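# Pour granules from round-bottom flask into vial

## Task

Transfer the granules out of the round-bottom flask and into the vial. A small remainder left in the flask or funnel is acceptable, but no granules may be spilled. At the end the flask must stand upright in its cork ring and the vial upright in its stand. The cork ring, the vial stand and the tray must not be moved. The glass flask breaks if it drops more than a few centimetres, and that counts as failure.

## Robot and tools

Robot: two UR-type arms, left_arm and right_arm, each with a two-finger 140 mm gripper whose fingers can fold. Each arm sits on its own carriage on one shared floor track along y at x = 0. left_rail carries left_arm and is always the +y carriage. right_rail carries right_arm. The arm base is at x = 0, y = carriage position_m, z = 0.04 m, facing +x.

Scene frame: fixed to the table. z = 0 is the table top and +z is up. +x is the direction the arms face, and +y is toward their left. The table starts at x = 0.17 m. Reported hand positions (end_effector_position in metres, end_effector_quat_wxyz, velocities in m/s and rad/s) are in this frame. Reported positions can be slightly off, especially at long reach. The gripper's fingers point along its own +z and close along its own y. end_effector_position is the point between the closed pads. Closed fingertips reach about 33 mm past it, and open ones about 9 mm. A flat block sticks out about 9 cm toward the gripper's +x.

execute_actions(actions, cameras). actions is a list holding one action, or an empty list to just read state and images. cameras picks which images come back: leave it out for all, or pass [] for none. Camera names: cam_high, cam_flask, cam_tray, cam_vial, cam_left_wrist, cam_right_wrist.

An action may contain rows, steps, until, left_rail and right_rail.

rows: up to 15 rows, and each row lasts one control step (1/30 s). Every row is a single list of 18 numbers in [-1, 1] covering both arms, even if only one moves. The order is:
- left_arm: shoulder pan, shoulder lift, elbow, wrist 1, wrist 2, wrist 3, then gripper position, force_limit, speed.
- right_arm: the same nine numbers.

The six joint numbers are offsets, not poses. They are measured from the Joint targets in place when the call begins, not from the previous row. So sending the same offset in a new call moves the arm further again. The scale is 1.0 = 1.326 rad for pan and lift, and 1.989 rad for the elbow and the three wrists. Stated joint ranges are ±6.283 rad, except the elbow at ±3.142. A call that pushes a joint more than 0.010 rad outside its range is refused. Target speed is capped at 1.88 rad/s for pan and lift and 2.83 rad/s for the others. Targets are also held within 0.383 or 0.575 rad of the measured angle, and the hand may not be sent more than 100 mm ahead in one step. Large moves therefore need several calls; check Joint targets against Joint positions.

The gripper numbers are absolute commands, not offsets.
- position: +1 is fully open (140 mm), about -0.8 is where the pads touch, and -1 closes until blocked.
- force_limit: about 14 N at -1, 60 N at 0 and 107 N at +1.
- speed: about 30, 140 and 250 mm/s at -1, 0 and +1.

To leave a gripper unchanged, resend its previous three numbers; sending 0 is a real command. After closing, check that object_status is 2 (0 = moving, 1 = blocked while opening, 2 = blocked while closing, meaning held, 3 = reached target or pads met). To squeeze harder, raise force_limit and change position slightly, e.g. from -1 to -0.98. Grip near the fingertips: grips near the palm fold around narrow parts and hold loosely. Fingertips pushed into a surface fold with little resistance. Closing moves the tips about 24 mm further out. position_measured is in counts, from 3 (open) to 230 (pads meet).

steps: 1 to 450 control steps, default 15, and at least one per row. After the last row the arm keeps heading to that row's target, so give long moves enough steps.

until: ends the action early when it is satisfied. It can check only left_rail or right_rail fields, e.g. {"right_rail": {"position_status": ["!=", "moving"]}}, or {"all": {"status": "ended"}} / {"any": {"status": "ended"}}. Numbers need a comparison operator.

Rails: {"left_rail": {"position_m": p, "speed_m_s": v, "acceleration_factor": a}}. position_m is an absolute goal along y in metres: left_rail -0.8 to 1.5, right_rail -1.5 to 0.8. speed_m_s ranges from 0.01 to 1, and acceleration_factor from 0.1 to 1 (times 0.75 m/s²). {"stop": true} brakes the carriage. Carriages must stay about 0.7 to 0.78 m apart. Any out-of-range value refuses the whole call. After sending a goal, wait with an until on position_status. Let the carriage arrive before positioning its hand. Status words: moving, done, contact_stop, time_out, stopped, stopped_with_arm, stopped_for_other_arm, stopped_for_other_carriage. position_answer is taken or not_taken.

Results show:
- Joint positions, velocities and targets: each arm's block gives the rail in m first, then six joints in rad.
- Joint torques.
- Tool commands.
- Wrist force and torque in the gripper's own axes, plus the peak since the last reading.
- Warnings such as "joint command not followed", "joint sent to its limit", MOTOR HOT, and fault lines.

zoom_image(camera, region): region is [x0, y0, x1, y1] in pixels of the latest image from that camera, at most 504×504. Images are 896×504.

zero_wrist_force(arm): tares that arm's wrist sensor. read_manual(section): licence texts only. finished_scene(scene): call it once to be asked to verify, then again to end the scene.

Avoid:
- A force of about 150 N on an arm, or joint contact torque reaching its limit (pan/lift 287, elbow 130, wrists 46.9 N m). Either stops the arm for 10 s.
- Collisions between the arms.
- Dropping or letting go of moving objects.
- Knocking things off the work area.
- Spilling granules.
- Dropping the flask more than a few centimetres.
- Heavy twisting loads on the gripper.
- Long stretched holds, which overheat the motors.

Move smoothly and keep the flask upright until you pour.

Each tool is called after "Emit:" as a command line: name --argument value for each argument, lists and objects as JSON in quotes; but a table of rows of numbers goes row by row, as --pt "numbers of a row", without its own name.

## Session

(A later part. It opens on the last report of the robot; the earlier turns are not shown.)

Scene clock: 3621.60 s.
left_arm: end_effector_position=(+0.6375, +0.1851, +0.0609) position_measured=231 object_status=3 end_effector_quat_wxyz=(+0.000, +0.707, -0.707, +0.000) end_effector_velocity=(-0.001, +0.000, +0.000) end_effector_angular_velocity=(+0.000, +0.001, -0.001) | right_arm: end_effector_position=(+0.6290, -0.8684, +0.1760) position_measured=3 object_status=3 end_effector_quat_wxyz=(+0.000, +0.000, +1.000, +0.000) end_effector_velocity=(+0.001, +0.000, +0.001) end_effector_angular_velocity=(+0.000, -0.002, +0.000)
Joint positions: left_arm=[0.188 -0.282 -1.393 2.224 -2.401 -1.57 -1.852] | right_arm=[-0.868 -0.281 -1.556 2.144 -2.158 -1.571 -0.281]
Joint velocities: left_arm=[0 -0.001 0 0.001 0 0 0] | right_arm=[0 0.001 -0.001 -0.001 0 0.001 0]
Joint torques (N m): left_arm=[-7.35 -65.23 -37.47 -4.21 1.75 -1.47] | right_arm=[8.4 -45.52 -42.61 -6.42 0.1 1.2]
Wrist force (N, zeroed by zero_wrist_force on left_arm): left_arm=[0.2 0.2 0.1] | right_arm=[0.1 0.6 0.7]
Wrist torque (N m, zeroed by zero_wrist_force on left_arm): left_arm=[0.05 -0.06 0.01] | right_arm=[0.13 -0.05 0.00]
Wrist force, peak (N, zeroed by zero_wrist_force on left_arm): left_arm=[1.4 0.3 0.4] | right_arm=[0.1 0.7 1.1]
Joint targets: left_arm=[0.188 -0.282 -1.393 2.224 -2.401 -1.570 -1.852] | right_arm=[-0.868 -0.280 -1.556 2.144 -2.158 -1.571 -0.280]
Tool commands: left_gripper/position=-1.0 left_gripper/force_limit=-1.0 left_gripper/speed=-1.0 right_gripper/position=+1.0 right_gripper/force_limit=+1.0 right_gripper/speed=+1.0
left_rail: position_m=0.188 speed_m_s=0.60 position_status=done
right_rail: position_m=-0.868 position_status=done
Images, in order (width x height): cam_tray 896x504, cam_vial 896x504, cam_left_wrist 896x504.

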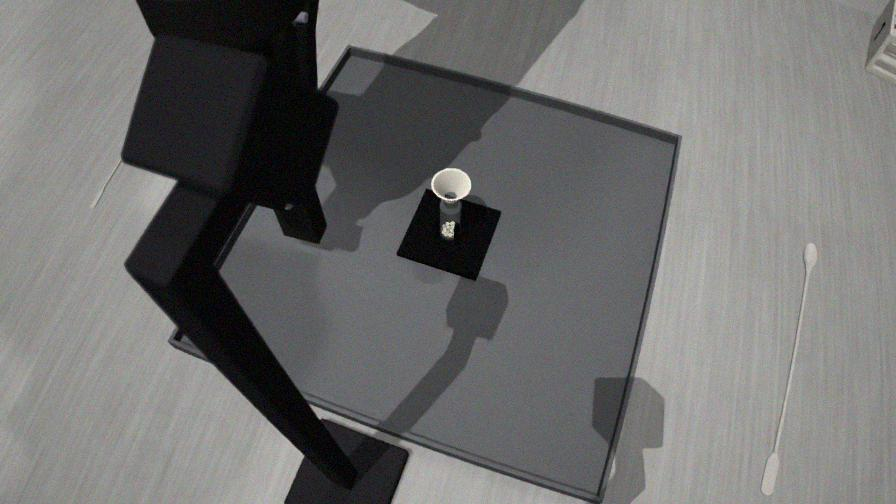

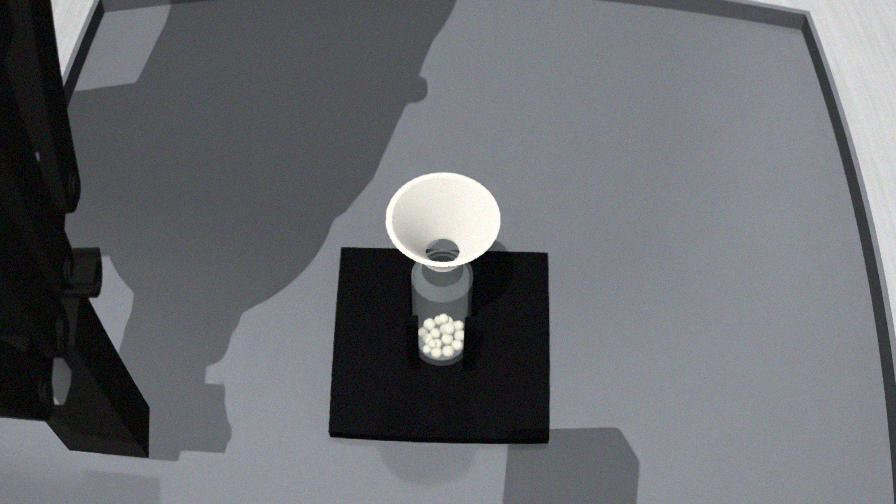

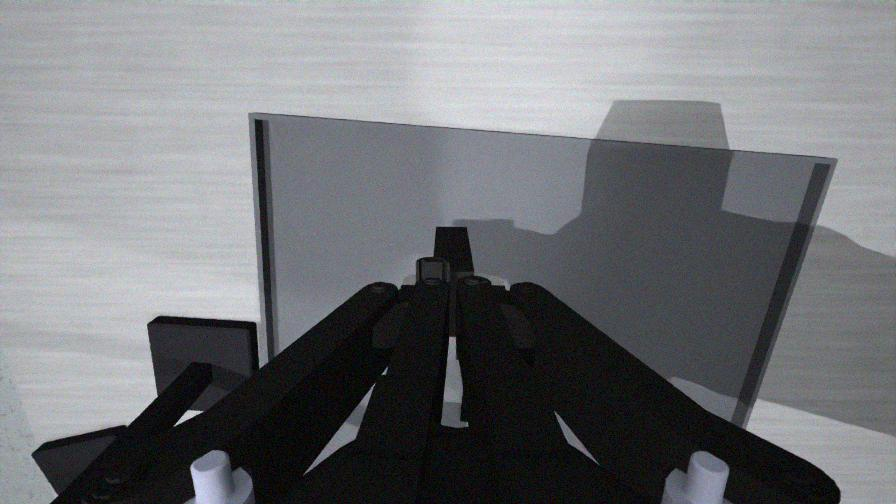

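Emit:
zoom_image --camera "cam_tray" --region '[160, 40, 440, 300]'

Emit:
zoom_image --camera "cam_tray" --region '[420, 50, 700, 310]'

Emit:
zoom_image --camera "cam_tray" --region '[220, 240, 500, 500]'

Emit:
zoom_image --camera "cam_tray" --region '[440, 244, 700, 504]'

Scaled by 1.800 from the camera's 896x504 image, which has a finer 1280x720 frame.

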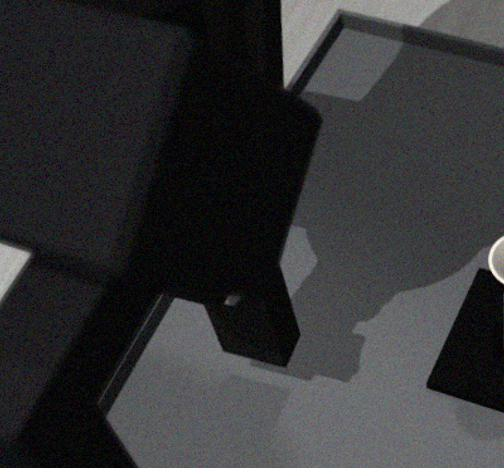

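Scaled by 1.800 from the camera's 896x504 image, which has a finer 1280x720 frame.

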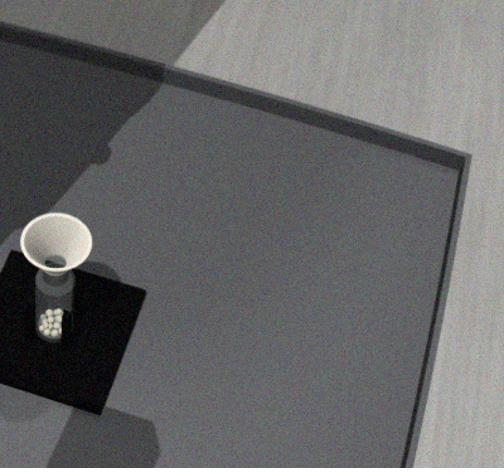

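Scaled by 1.800 from the camera's 896x504 image, which has a finer 1280x720 frame.

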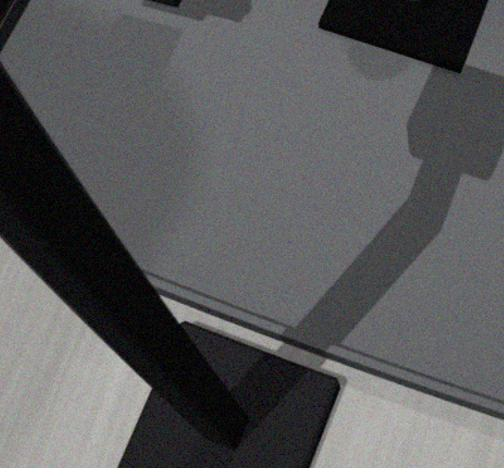

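Scaled by 1.938 from the camera's 896x504 image, which has a finer 1280x720 frame.

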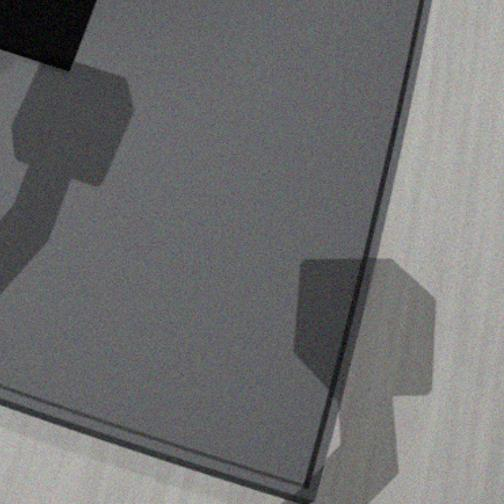

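Emit:
execute_actions --actions '[{"rows": [[0,-0.001496,0.00008,0.000918,0,0,-1,-1,-1,0,0,0,0,0,0,1,1,1],[0,-0.005726,0.000305,0.003513,0,0,-1,-1,-1,0,0,0,0,0,0,1,1,1],[0,-0.012253,0.000652,0.007517,0,0,-1,-1,-1,0,0,0,0,0,0,1,1,1],[0,-0.020666,0.001099,0.012678,0,0,-1,-1,-1,0,0,0,0,0,0,1,1,1],[0,-0.030551,0.001625,0.018743,0,0,-1,-1,-1,0,0,0,0,0,0,1,1,1],[0,-0.041473,0.002206,0.025443,0,0,-1,-1,-1,0,0,0,0,0,0,1,1,1],[0,-0.053032,0.00282,0.032534,0,0,-1,-1,-1,0,0,0,0,0,0,1,1,1],[0,-0.06479,0.003446,0.039748,0,0,-1,-1,-1,0,0,0,0,0,0,1,1,1],[0,-0.076349,0.00406,0.046839,0,0,-1,-1,-1,0,0,0,0,0,0,1,1,1],[0,-0.087271,0.004641,0.053539,0,0,-1,-1,-1,0,0,0,0,0,0,1,1,1],[0,-0.097156,0.005167,0.059604,0,0,-1,-1,-1,0,0,0,0,0,0,1,1,1],[0,-0.105569,0.005614,0.064765,0,0,-1,-1,-1,0,0,0,0,0,0,1,1,1],[0,-0.112096,0.005961,0.068769,0,0,-1,-1,-1,0,0,0,0,0,0,1,1,1],[0,-0.116326,0.006186,0.071364,0,0,-1,-1,-1,0,0,0,0,0,0,1,1,1],[0,-0.117822,0.006266,0.072282,0,0,-1,-1,-1,0,0,0,0,0,0,1,1,1]], "steps": 20}]' --cameras '["cam_left_wrist"]'

Scene clock: 3701.03 s.
left_arm: end_effector_position=(+0.6005, +0.1958, +0.1298) position_measured=231 object_status=3 end_effector_quat_wxyz=(+0.000, +0.707, -0.707, +0.000) end_effector_velocity=(+0.000, +0.000, +0.002) end_effector_angular_velocity=(-0.001, -0.001, +0.001) | right_arm: end_effector_position=(+0.6290, -0.8684, +0.1760) position_measured=3 object_status=3 end_effector_quat_wxyz=(+0.000, +0.000, +1.000, +0.000) end_effector_velocity=(+0.001, +0.000, +0.001) end_effector_angular_velocity=(-0.001, -0.001, +0.001)
Joint positions: left_arm=[0.188 -0.282 -1.549 2.237 -2.258 -1.57 -1.852] | right_arm=[-0.868 -0.281 -1.556 2.144 -2.158 -1.571 -0.28]
Joint velocities: left_arm=[0 0 -0.003 0 0.003 -0.001 0] | right_arm=[0 0 0 -0.001 0 0 -0.001]
Joint torques (N m): left_arm=[-7.01 -60.25 -24.94 -3.3 1.6 -1.25] | right_arm=[8.55 -46.61 -42.36 -6.23 0.16 1.24]
Wrist force (N, zeroed by zero_wrist_force on left_arm): left_arm=[0.5 0.6 0.2] | right_arm=[0.1 0.5 0.5]
Wrist torque (N m, zeroed by zero_wrist_force on left_arm): left_arm=[0.17 -0.11 -0.03] | right_arm=[0.11 -0.03 0.00]
Wrist force, peak (N, zeroed by zero_wrist_force on left_arm): left_arm=[-0.1 1.3 -1.3] | right_arm=[-0.2 0.8 0.9]
Joint targets: left_arm=[0.188 -0.282 -1.549 2.237 -2.258 -1.570 -1.852] | right_arm=[-0.868 -0.280 -1.556 2.144 -2.158 -1.571 -0.280]
left_rail: position_m=0.188 speed_m_s=0.60 position_status=done
right_rail: position_m=-0.868 position_status=done
Images, in order (width x height): cam_left_wrist 896x504.

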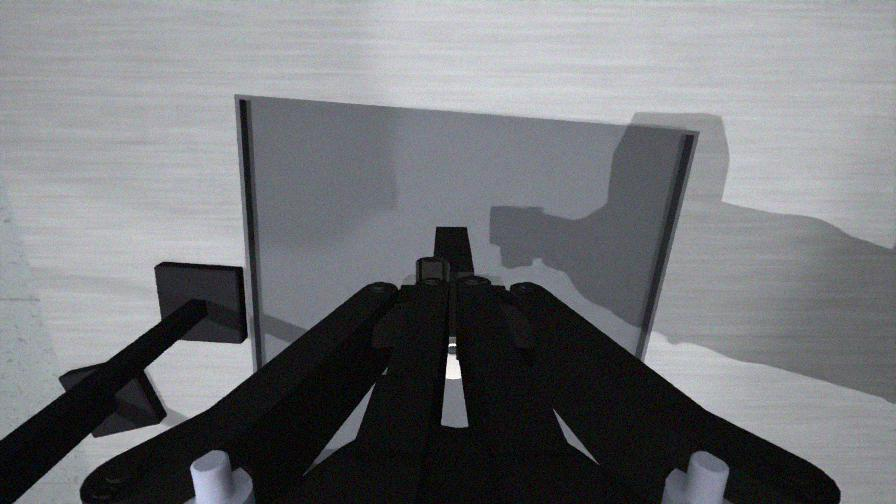

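Emit:
execute_actions --actions '[{"left_rail": {"position_m": 0.2731}, "steps": 90, "until": {"left_rail": {"position_status": ["!=", "moving"]}}}]' --cameras '["cam_vial", "cam_tray", "cam_left_wrist"]'

Scene clock: 3704.73 s.
left_arm: end_effector_position=(+0.6004, +0.2804, +0.1300) position_measured=231 object_status=3 end_effector_quat_wxyz=(+0.000, +0.707, -0.707, +0.000) end_effector_velocity=(-0.001, +0.001, +0.000) end_effector_angular_velocity=(-0.001, +0.001, -0.001) | right_arm: end_effector_position=(+0.6290, -0.8684, +0.1760) position_measured=3 object_status=3 end_effector_quat_wxyz=(+0.000, +0.000, +1.000, +0.000) end_effector_velocity=(+0.001, +0.001, +0.002) end_effector_angular_velocity=(-0.001, -0.003, +0.003)
Joint positions: left_arm=[0.273 -0.282 -1.549 2.237 -2.258 -1.57 -1.852] | right_arm=[-0.868 -0.281 -1.556 2.144 -2.158 -1.571 -0.28]
Joint velocities: left_arm=[0.001 0 0 0.001 0 -0.001 0.002] | right_arm=[0 0.003 -0.001 -0.001 0 0 -0.001]
Joint torques (N m): left_arm=[-5.92 -55.34 -34.87 -4.05 1.68 -1.36] | right_arm=[8.99 -46.79 -42.85 -6.13 0.42 0.64]
Wrist force (N, zeroed by zero_wrist_force on left_arm): left_arm=[0.5 0.6 0.3] | right_arm=[-0.1 0.5 0.6]
Wrist torque (N m, zeroed by zero_wrist_force on left_arm): left_arm=[0.16 -0.12 -0.03] | right_arm=[0.10 0.01 0.00]
Wrist force, peak (N, zeroed by zero_wrist_force on left_arm): left_arm=[1.7 0.6 0.4] | right_arm=[0.1 0.6 1.2]
Joint targets: left_arm=[0.273 -0.282 -1.549 2.237 -2.258 -1.570 -1.852] | right_arm=[-0.868 -0.280 -1.556 2.144 -2.158 -1.571 -0.280]
Tool commands: left_gripper/position=-1.0 left_gripper/force_limit=-1.0 left_gripper/speed=-1.0 right_gripper/position=+1.0 right_gripper/force_limit=+1.0 right_gripper/speed=+1.0
left_rail: position_m=0.273 speed_m_s=0.60 position_status=done
right_rail: position_m=-0.868 position_status=done
Images, in order (width x height): cam_tray 896x504, cam_vial 896x504, cam_left_wrist 896x504.

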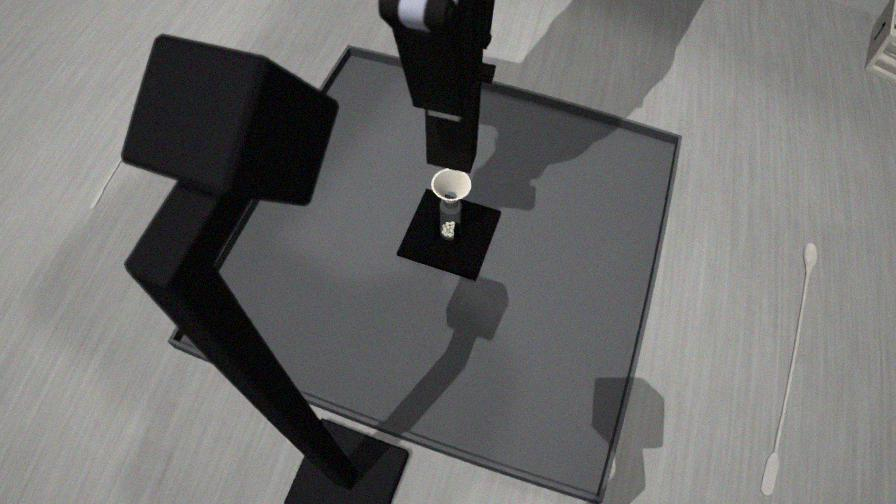

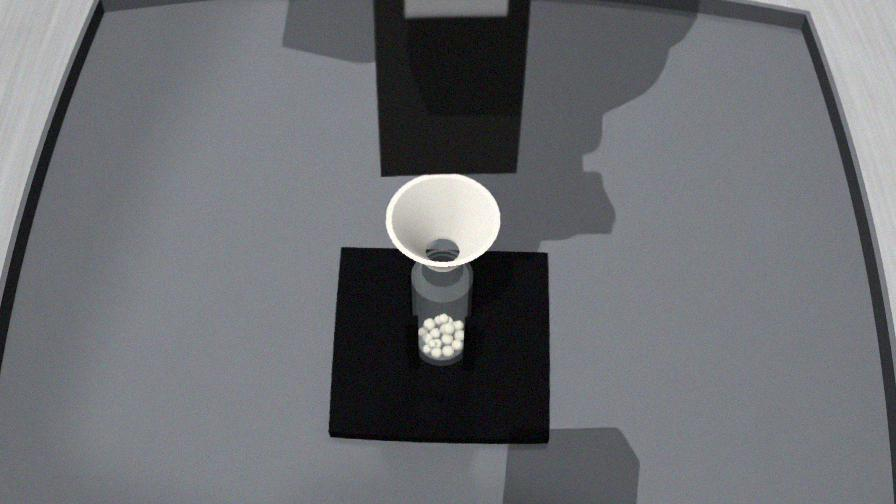

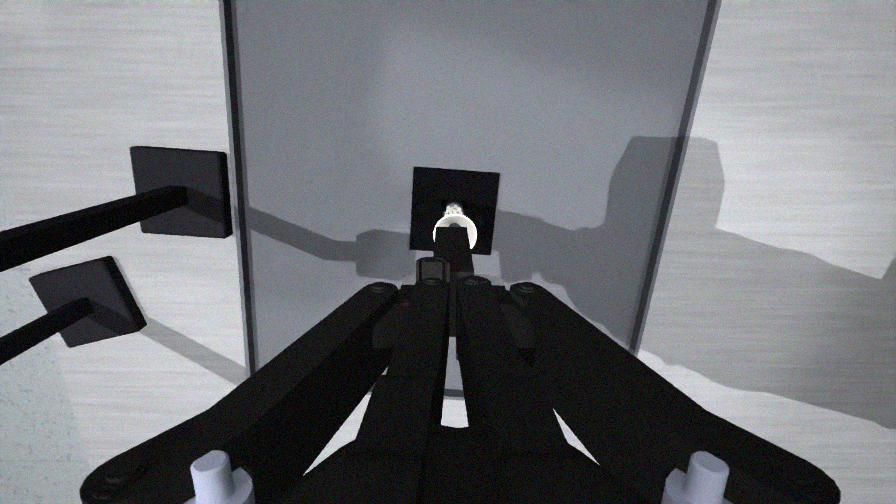

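Emit:
zoom_image --camera "cam_tray" --region '[170, 60, 450, 340]'

Emit:
zoom_image --camera "cam_vial" --region '[0, 240, 340, 504]'

Emit:
zoom_image --camera "cam_left_wrist" --region '[220, 0, 720, 300]'

Scaled by 1.800 from the camera's 896x504 image, which has a finer 1280x720 frame.

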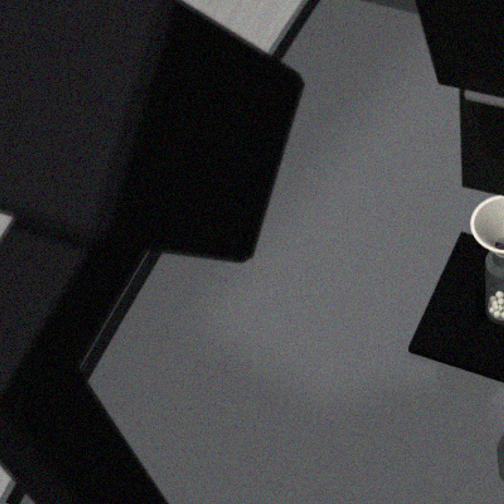

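Scaled by 1.482 from the camera's 896x504 image, which has a finer 1280x720 frame.

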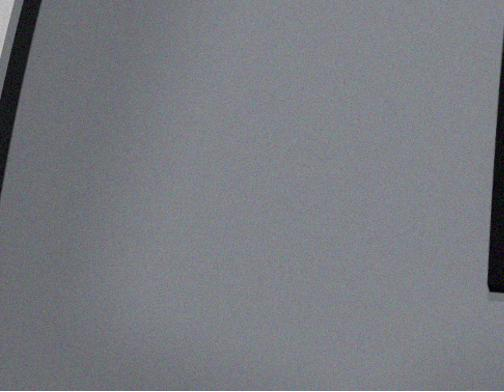

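Scaled by 1.008 from the camera's 896x504 image, which has a finer 1280x720 frame.

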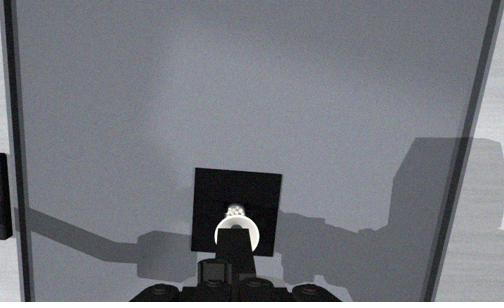

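Emit:
execute_actions --actions '[{"rows": [[0,0.000695,0.000294,-0.000758,0,0,-1,-1,-1,0,0,0,0,0,0,1,1,1],[0,0.002581,0.001093,-0.002814,0,0,-1,-1,-1,0,0,0,0,0,0,1,1,1],[0,0.00536,0.00227,-0.005844,0,0,-1,-1,-1,0,0,0,0,0,0,1,1,1],[0,0.008736,0.0037,-0.009524,0,0,-1,-1,-1,0,0,0,0,0,0,1,1,1],[0,0.012409,0.005256,-0.013528,0,0,-1,-1,-1,0,0,0,0,0,0,1,1,1],[0,0.016081,0.006811,-0.017532,0,0,-1,-1,-1,0,0,0,0,0,0,1,1,1],[0,0.019457,0.008241,-0.021212,0,0,-1,-1,-1,0,0,0,0,0,0,1,1,1],[0,0.022236,0.009418,-0.024242,0,0,-1,-1,-1,0,0,0,0,0,0,1,1,1],[0,0.024122,0.010217,-0.026298,0,0,-1,-1,-1,0,0,0,0,0,0,1,1,1],[0,0.024817,0.010511,-0.027056,0,0,-1,-1,-1,0,0,0,0,0,0,1,1,1]], "steps": 14}]' --cameras '["cam_vial", "cam_tray", "cam_left_wrist"]'

Emit:
zoom_image --camera "cam_vial" --region '[340, 130, 560, 290]'

Emit:
zoom_image --camera "cam_left_wrist" --region '[380, 170, 540, 290]'

Emit:
zoom_image --camera "cam_tray" --region '[390, 120, 510, 210]'

Scene clock: 3748.97 s.
left_arm: end_effector_position=(+0.6004, +0.2805, +0.1062) position_measured=231 object_status=3 end_effector_quat_wxyz=(+0.000, +0.707, -0.707, +0.000) end_effector_velocity=(+0.001, +0.000, -0.001) end_effector_angular_velocity=(+0.000, -0.001, +0.001) | right_arm: end_effector_position=(+0.6290, -0.8684, +0.1760) position_measured=3 object_status=3 end_effector_quat_wxyz=(+0.000, +0.000, +1.000, +0.000) end_effector_velocity=(-0.001, +0.000, -0.001) end_effector_angular_velocity=(+0.001, +0.002, +0.000)
Joint positions: left_arm=[0.273 -0.282 -1.517 2.258 -2.311 -1.57 -1.852] | right_arm=[-0.868 -0.281 -1.556 2.144 -2.158 -1.571 -0.28]
Joint velocities: left_arm=[0 0 0.002 0 -0.004 0 0] | right_arm=[0 -0.001 0.002 0.001 0 0 -0.001]
Joint torques (N m): left_arm=[-6.38 -35.03 -24.24 -7.56 1.49 -1.27] | right_arm=[12.47 -46.89 -42.6 -5.86 0.58 1.46]
Wrist force (N, zeroed by zero_wrist_force on left_arm): left_arm=[0.4 0.3 0.2] | right_arm=[0.0 0.4 0.8]
Wrist torque (N m, zeroed by zero_wrist_force on left_arm): left_arm=[0.10 -0.10 -0.03] | right_arm=[0.09 -0.02 0.00]
Wrist force, peak (N, zeroed by zero_wrist_force on left_arm): left_arm=[0.7 0.2 1.3] | right_arm=[0.5 1.1 0.8]
Joint targets: left_arm=[0.273 -0.282 -1.517 2.258 -2.312 -1.570 -1.852] | right_arm=[-0.868 -0.280 -1.556 2.144 -2.158 -1.571 -0.280]
left_rail: position_m=0.273 speed_m_s=0.60 position_status=done
right_rail: position_m=-0.868 position_status=done
Images, in order (width x height): cam_tray 896x504, cam_vial 896x504, cam_left_wrist 896x504.

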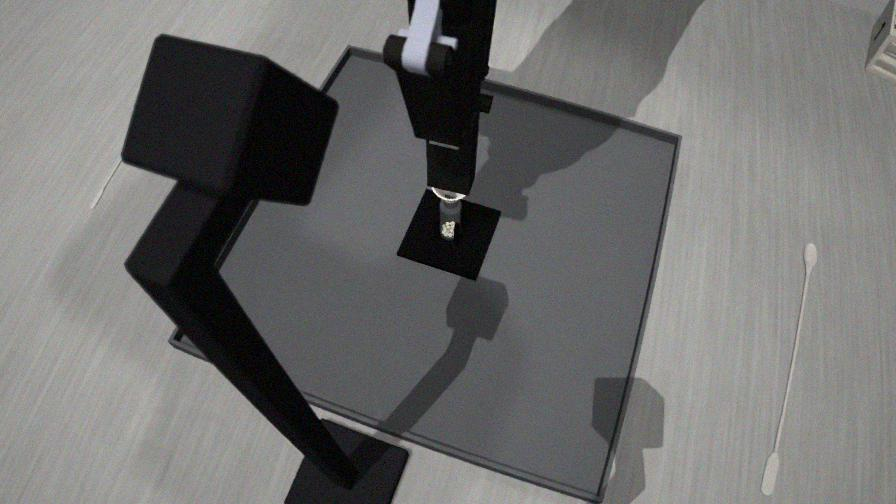

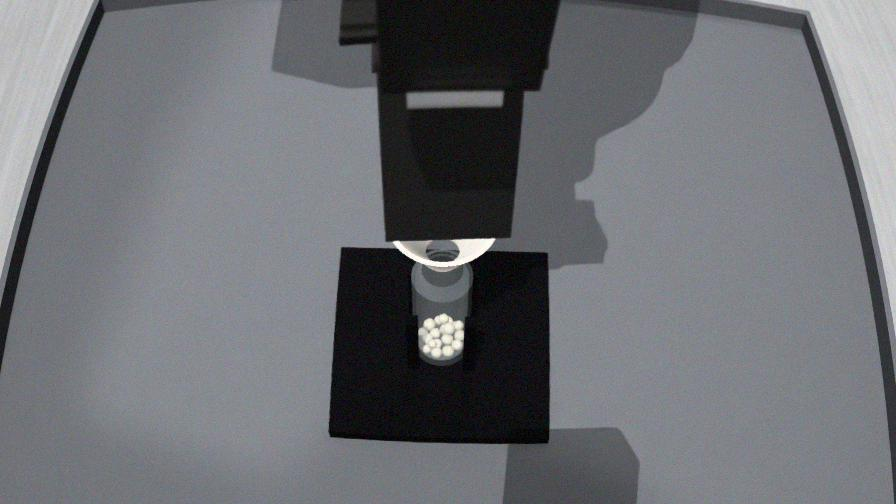

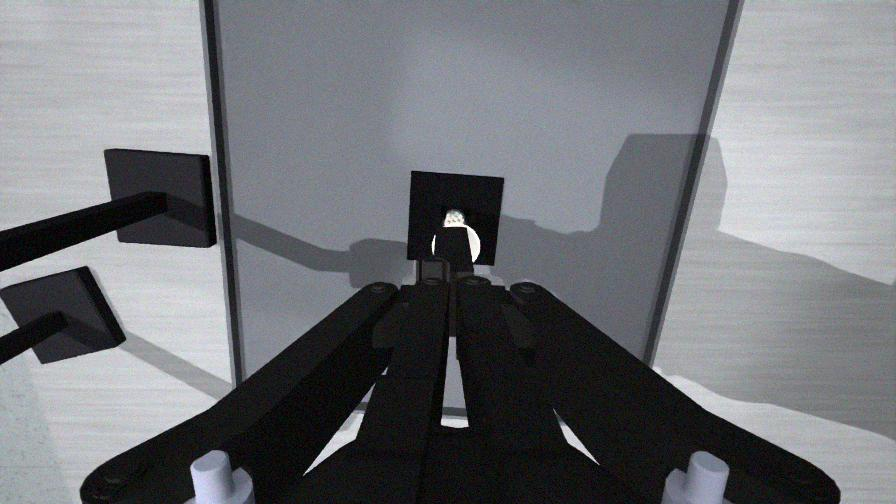

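Scaled by 2.291 from the camera's 896x504 image, which has a finer 1280x720 frame.

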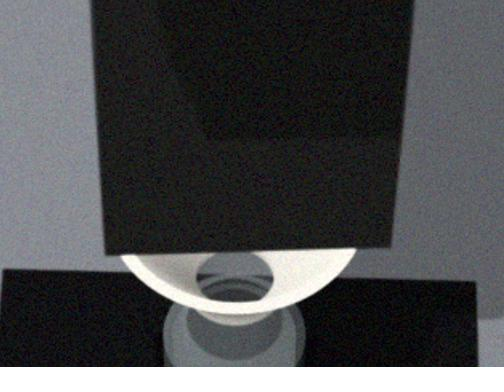

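Scaled by 3.150 from the camera's 896x504 image, which has a finer 1280x720 frame.

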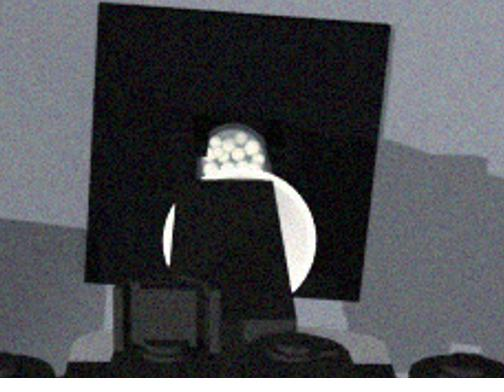

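Scaled by 4.200 from the camera's 896x504 image, which has a finer 1280x720 frame.

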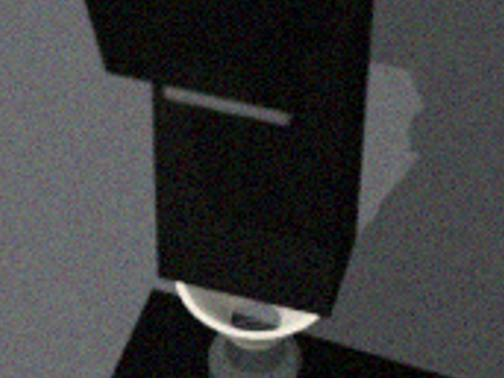

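Emit:
execute_actions --actions '[{"left_rail": {"position_m": 0.2698}, "rows": [[0,-0.000011,0.00032,-0.000313,0,0,-1,-1,-1,0,0,0,0,0,0,1,1,1],[0,-0.000034,0.00096,-0.000937,0,0,-1,-1,-1,0,0,0,0,0,0,1,1,1],[0,-0.000064,0.0018,-0.001758,0,0,-1,-1,-1,0,0,0,0,0,0,1,1,1],[0,-0.00009,0.00254,-0.00248,0,0,-1,-1,-1,0,0,0,0,0,0,1,1,1],[0,-0.000104,0.00294,-0.00287,0,0,-1,-1,-1,0,0,0,0,0,0,1,1,1],[0,-0.000109,0.003067,-0.002995,0,0,-1,-1,-1,0,0,0,0,0,0,1,1,1]], "steps": 20}]' --cameras '["cam_vial", "cam_tray", "cam_left_wrist"]'

Emit:
zoom_image --camera "cam_vial" --region '[340, 130, 560, 290]'

Emit:
zoom_image --camera "cam_left_wrist" --region '[380, 170, 540, 290]'

Emit:
zoom_image --camera "cam_tray" --region '[390, 120, 510, 210]'

Scene clock: 3782.10 s.
left_arm: end_effector_position=(+0.5981, +0.2779, +0.1035) position_measured=231 object_status=3 end_effector_quat_wxyz=(+0.000, +0.707, -0.707, +0.000) end_effector_velocity=(+0.000, -0.001, +0.000) end_effector_angular_velocity=(-0.001, -0.001, -0.002) | right_arm: end_effector_position=(+0.6290, -0.8684, +0.1760) position_measured=3 object_status=3 end_effector_quat_wxyz=(+0.000, +0.000, +1.000, +0.000) end_effector_velocity=(+0.001, -0.001, +0.001) end_effector_angular_velocity=(+0.000, -0.002, -0.002)
Joint positions: left_arm=[0.27 -0.282 -1.517 2.264 -2.317 -1.57 -1.852] | right_arm=[-0.868 -0.281 -1.556 2.144 -2.158 -1.571 -0.28]
Joint velocities: left_arm=[0 -0.001 0 0.001 -0.001 0 0.001] | right_arm=[0 -0.002 0 -0.002 0 0.001 0]
Joint torques (N m): left_arm=[-6.25 -57.75 -24.58 -7.21 1.78 -1.09] | right_arm=[11.19 -44.8 -42.66 -6.12 0.32 1.25]
Wrist force (N, zeroed by zero_wrist_force on left_arm): left_arm=[0.4 0.6 0.4] | right_arm=[-0.1 0.4 0.5]
Wrist torque (N m, zeroed by zero_wrist_force on left_arm): left_arm=[0.16 -0.09 -0.02] | right_arm=[0.10 0.01 0.00]
Wrist force, peak (N, zeroed by zero_wrist_force on left_arm): left_arm=[0.8 0.9 0.8] | right_arm=[-0.1 0.7 1.2]
Joint targets: left_arm=[0.270 -0.282 -1.517 2.264 -2.317 -1.570 -1.852] | right_arm=[-0.868 -0.280 -1.556 2.144 -2.158 -1.571 -0.280]
left_rail: position_m=0.270 speed_m_s=0.60 position_status=done
right_rail: position_m=-0.868 position_status=done
Images, in order (width x height): cam_tray 896x504, cam_vial 896x504, cam_left_wrist 896x504.

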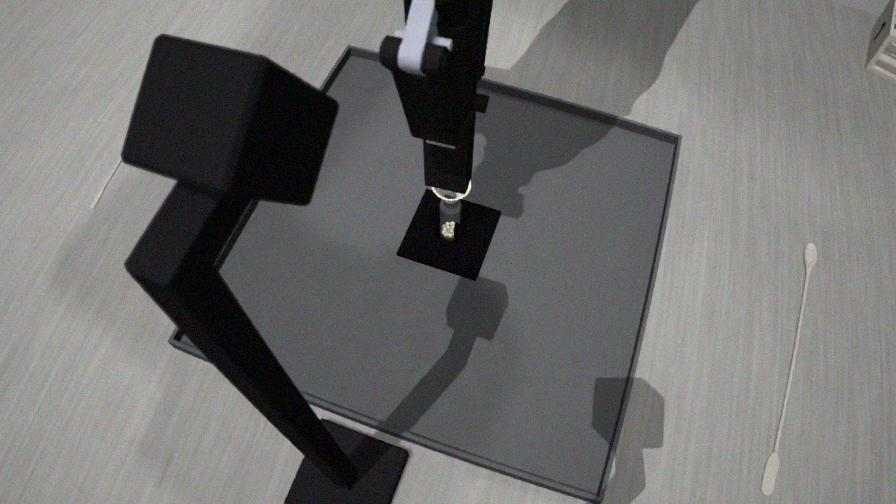

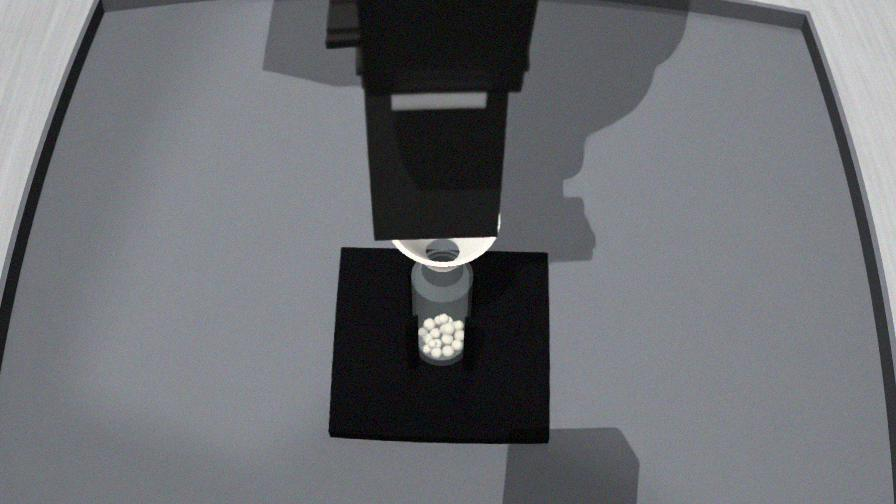

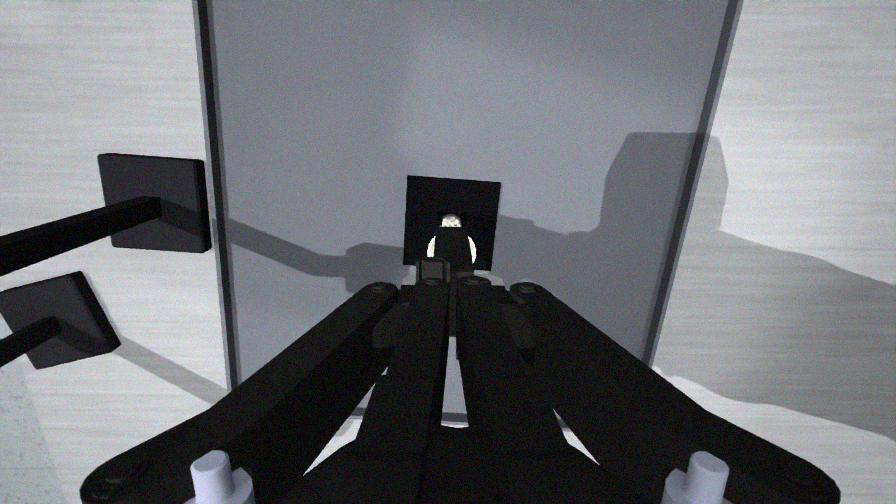

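Scaled by 2.291 from the camera's 896x504 image, which has a finer 1280x720 frame.

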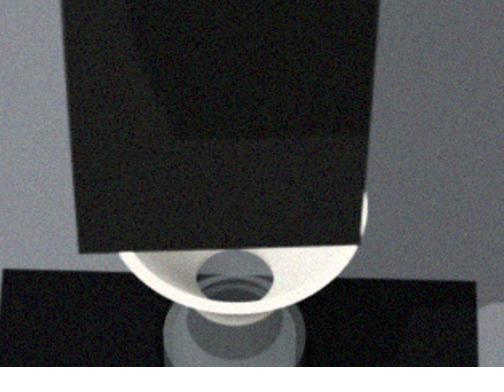

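Scaled by 3.150 from the camera's 896x504 image, which has a finer 1280x720 frame.

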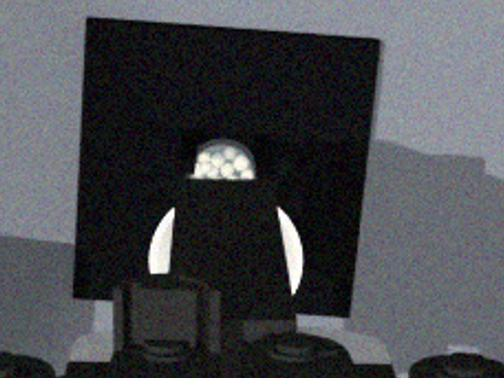

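Scaled by 4.200 from the camera's 896x504 image, which has a finer 1280x720 frame.

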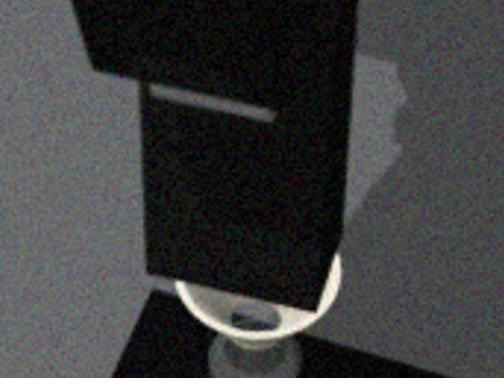

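Emit:
execute_actions --actions '[{"rows": [[0,0,0,0,0,0,-0.7,-1,-1,0,0,0,0,0,0,1,1,1]], "steps": 25}]' --cameras '["cam_vial", "cam_tray", "cam_left_wrist"]'

Emit:
zoom_image --camera "cam_vial" --region '[340, 190, 560, 380]'

Emit:
zoom_image --camera "cam_left_wrist" --region '[380, 170, 540, 290]'

Scene clock: 3798.60 s.
left_arm: end_effector_position=(+0.5981, +0.2779, +0.1035) position_measured=217 object_status=3 end_effector_quat_wxyz=(+0.000, +0.707, -0.707, +0.000) end_effector_velocity=(-0.001, +0.000, -0.001) end_effector_angular_velocity=(-0.001, +0.001, +0.000) | right_arm: end_effector_position=(+0.6290, -0.8684, +0.1760) position_measured=3 object_status=3 end_effector_quat_wxyz=(+0.000, +0.000, +1.000, +0.000) end_effector_velocity=(+0.000, +0.000, +0.001) end_effector_angular_velocity=(+0.000, -0.001, +0.000)
Joint positions: left_arm=[0.27 -0.282 -1.517 2.264 -2.317 -1.57 -1.852] | right_arm=[-0.868 -0.281 -1.556 2.144 -2.158 -1.571 -0.28]
Joint velocities: left_arm=[0 0 0 0.001 0 -0.001 -0.001] | right_arm=[0 0 -0.001 0 0.001 0 0.001]
Joint torques (N m): left_arm=[-4.95 -57.3 -34.21 -5.65 1.65 -1.2] | right_arm=[12.4 -44.17 -42.08 -6.11 0.03 1.21]
Wrist force (N, zeroed by zero_wrist_force on left_arm): left_arm=[0.5 0.6 0.4] | right_arm=[-0.1 0.4 0.6]
Wrist torque (N m, zeroed by zero_wrist_force on left_arm): left_arm=[0.18 -0.10 -0.02] | right_arm=[0.10 0.01 0.00]
Wrist force, peak (N, zeroed by zero_wrist_force on left_arm): left_arm=[0.9 0.7 0.8] | right_arm=[-0.1 0.9 1.0]
Joint targets: left_arm=[0.270 -0.282 -1.517 2.264 -2.317 -1.570 -1.852] | right_arm=[-0.868 -0.280 -1.556 2.144 -2.158 -1.571 -0.280]
left_rail: position_m=0.270 speed_m_s=0.60 position_status=done
right_rail: position_m=-0.868 position_status=done
Images, in order (width x height): cam_tray 896x504, cam_vial 896x504, cam_left_wrist 896x504.

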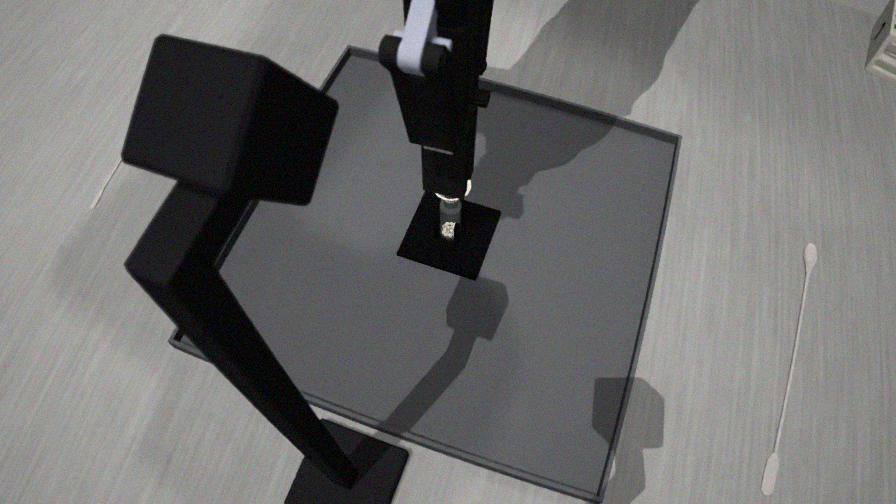

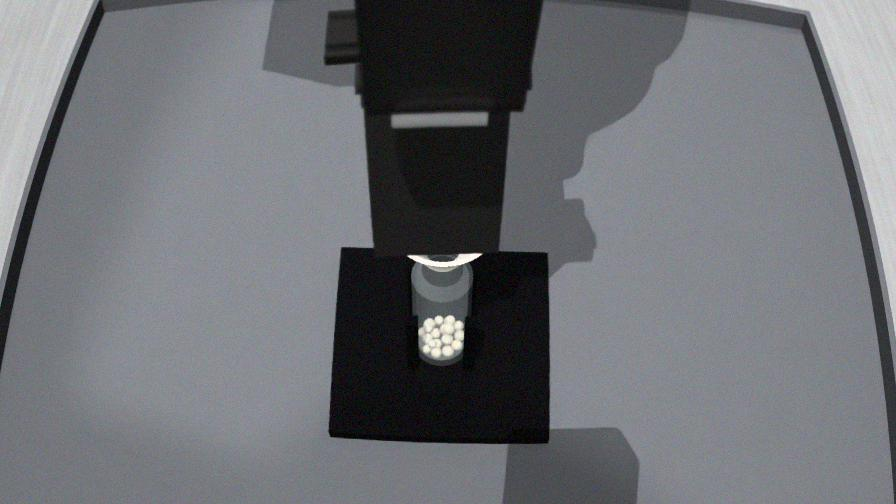

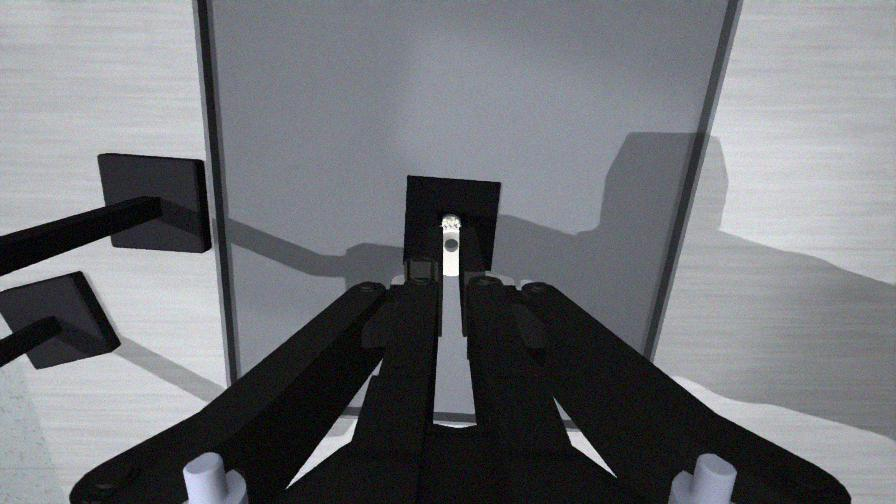

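Scaled by 2.291 from the camera's 896x504 image, which has a finer 1280x720 frame.

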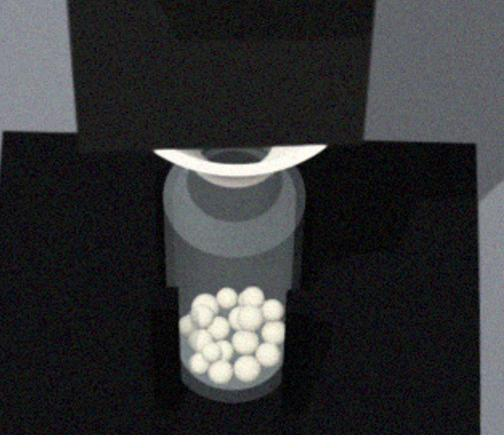

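Scaled by 3.150 from the camera's 896x504 image, which has a finer 1280x720 frame.

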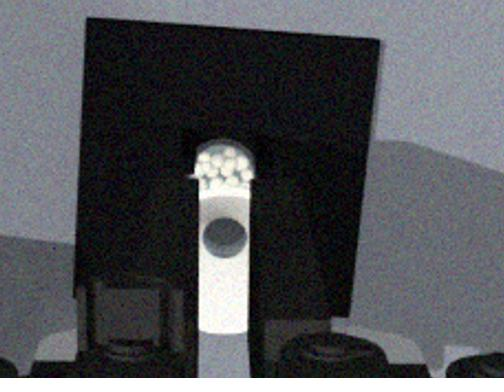

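Emit:
zoom_image --camera "cam_vial" --region '[400, 300, 484, 370]'

Emit:
zoom_image --camera "cam_left_wrist" --region '[430, 205, 475, 280]'

Emit:
zoom_image --camera "cam_tray" --region '[420, 170, 480, 250]'

Scaled by 6.000 from the camera's 896x504 image, which has a finer 1280x720 frame.

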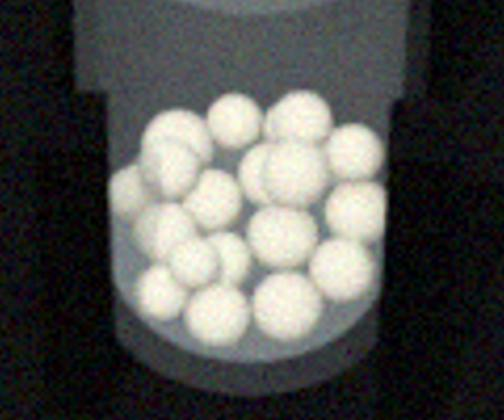

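Scaled by 6.720 from the camera's 896x504 image, which has a finer 1280x720 frame.

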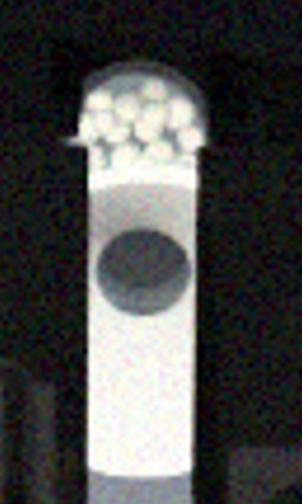

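Scaled by 6.300 from the camera's 896x504 image, which has a finer 1280x720 frame.

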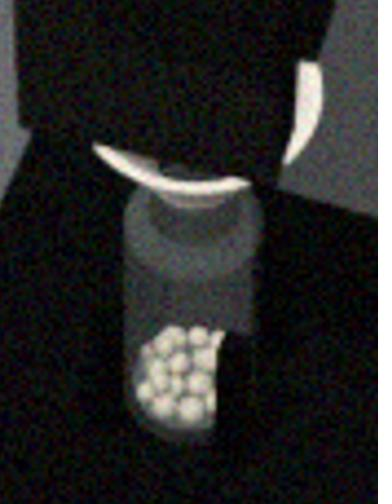

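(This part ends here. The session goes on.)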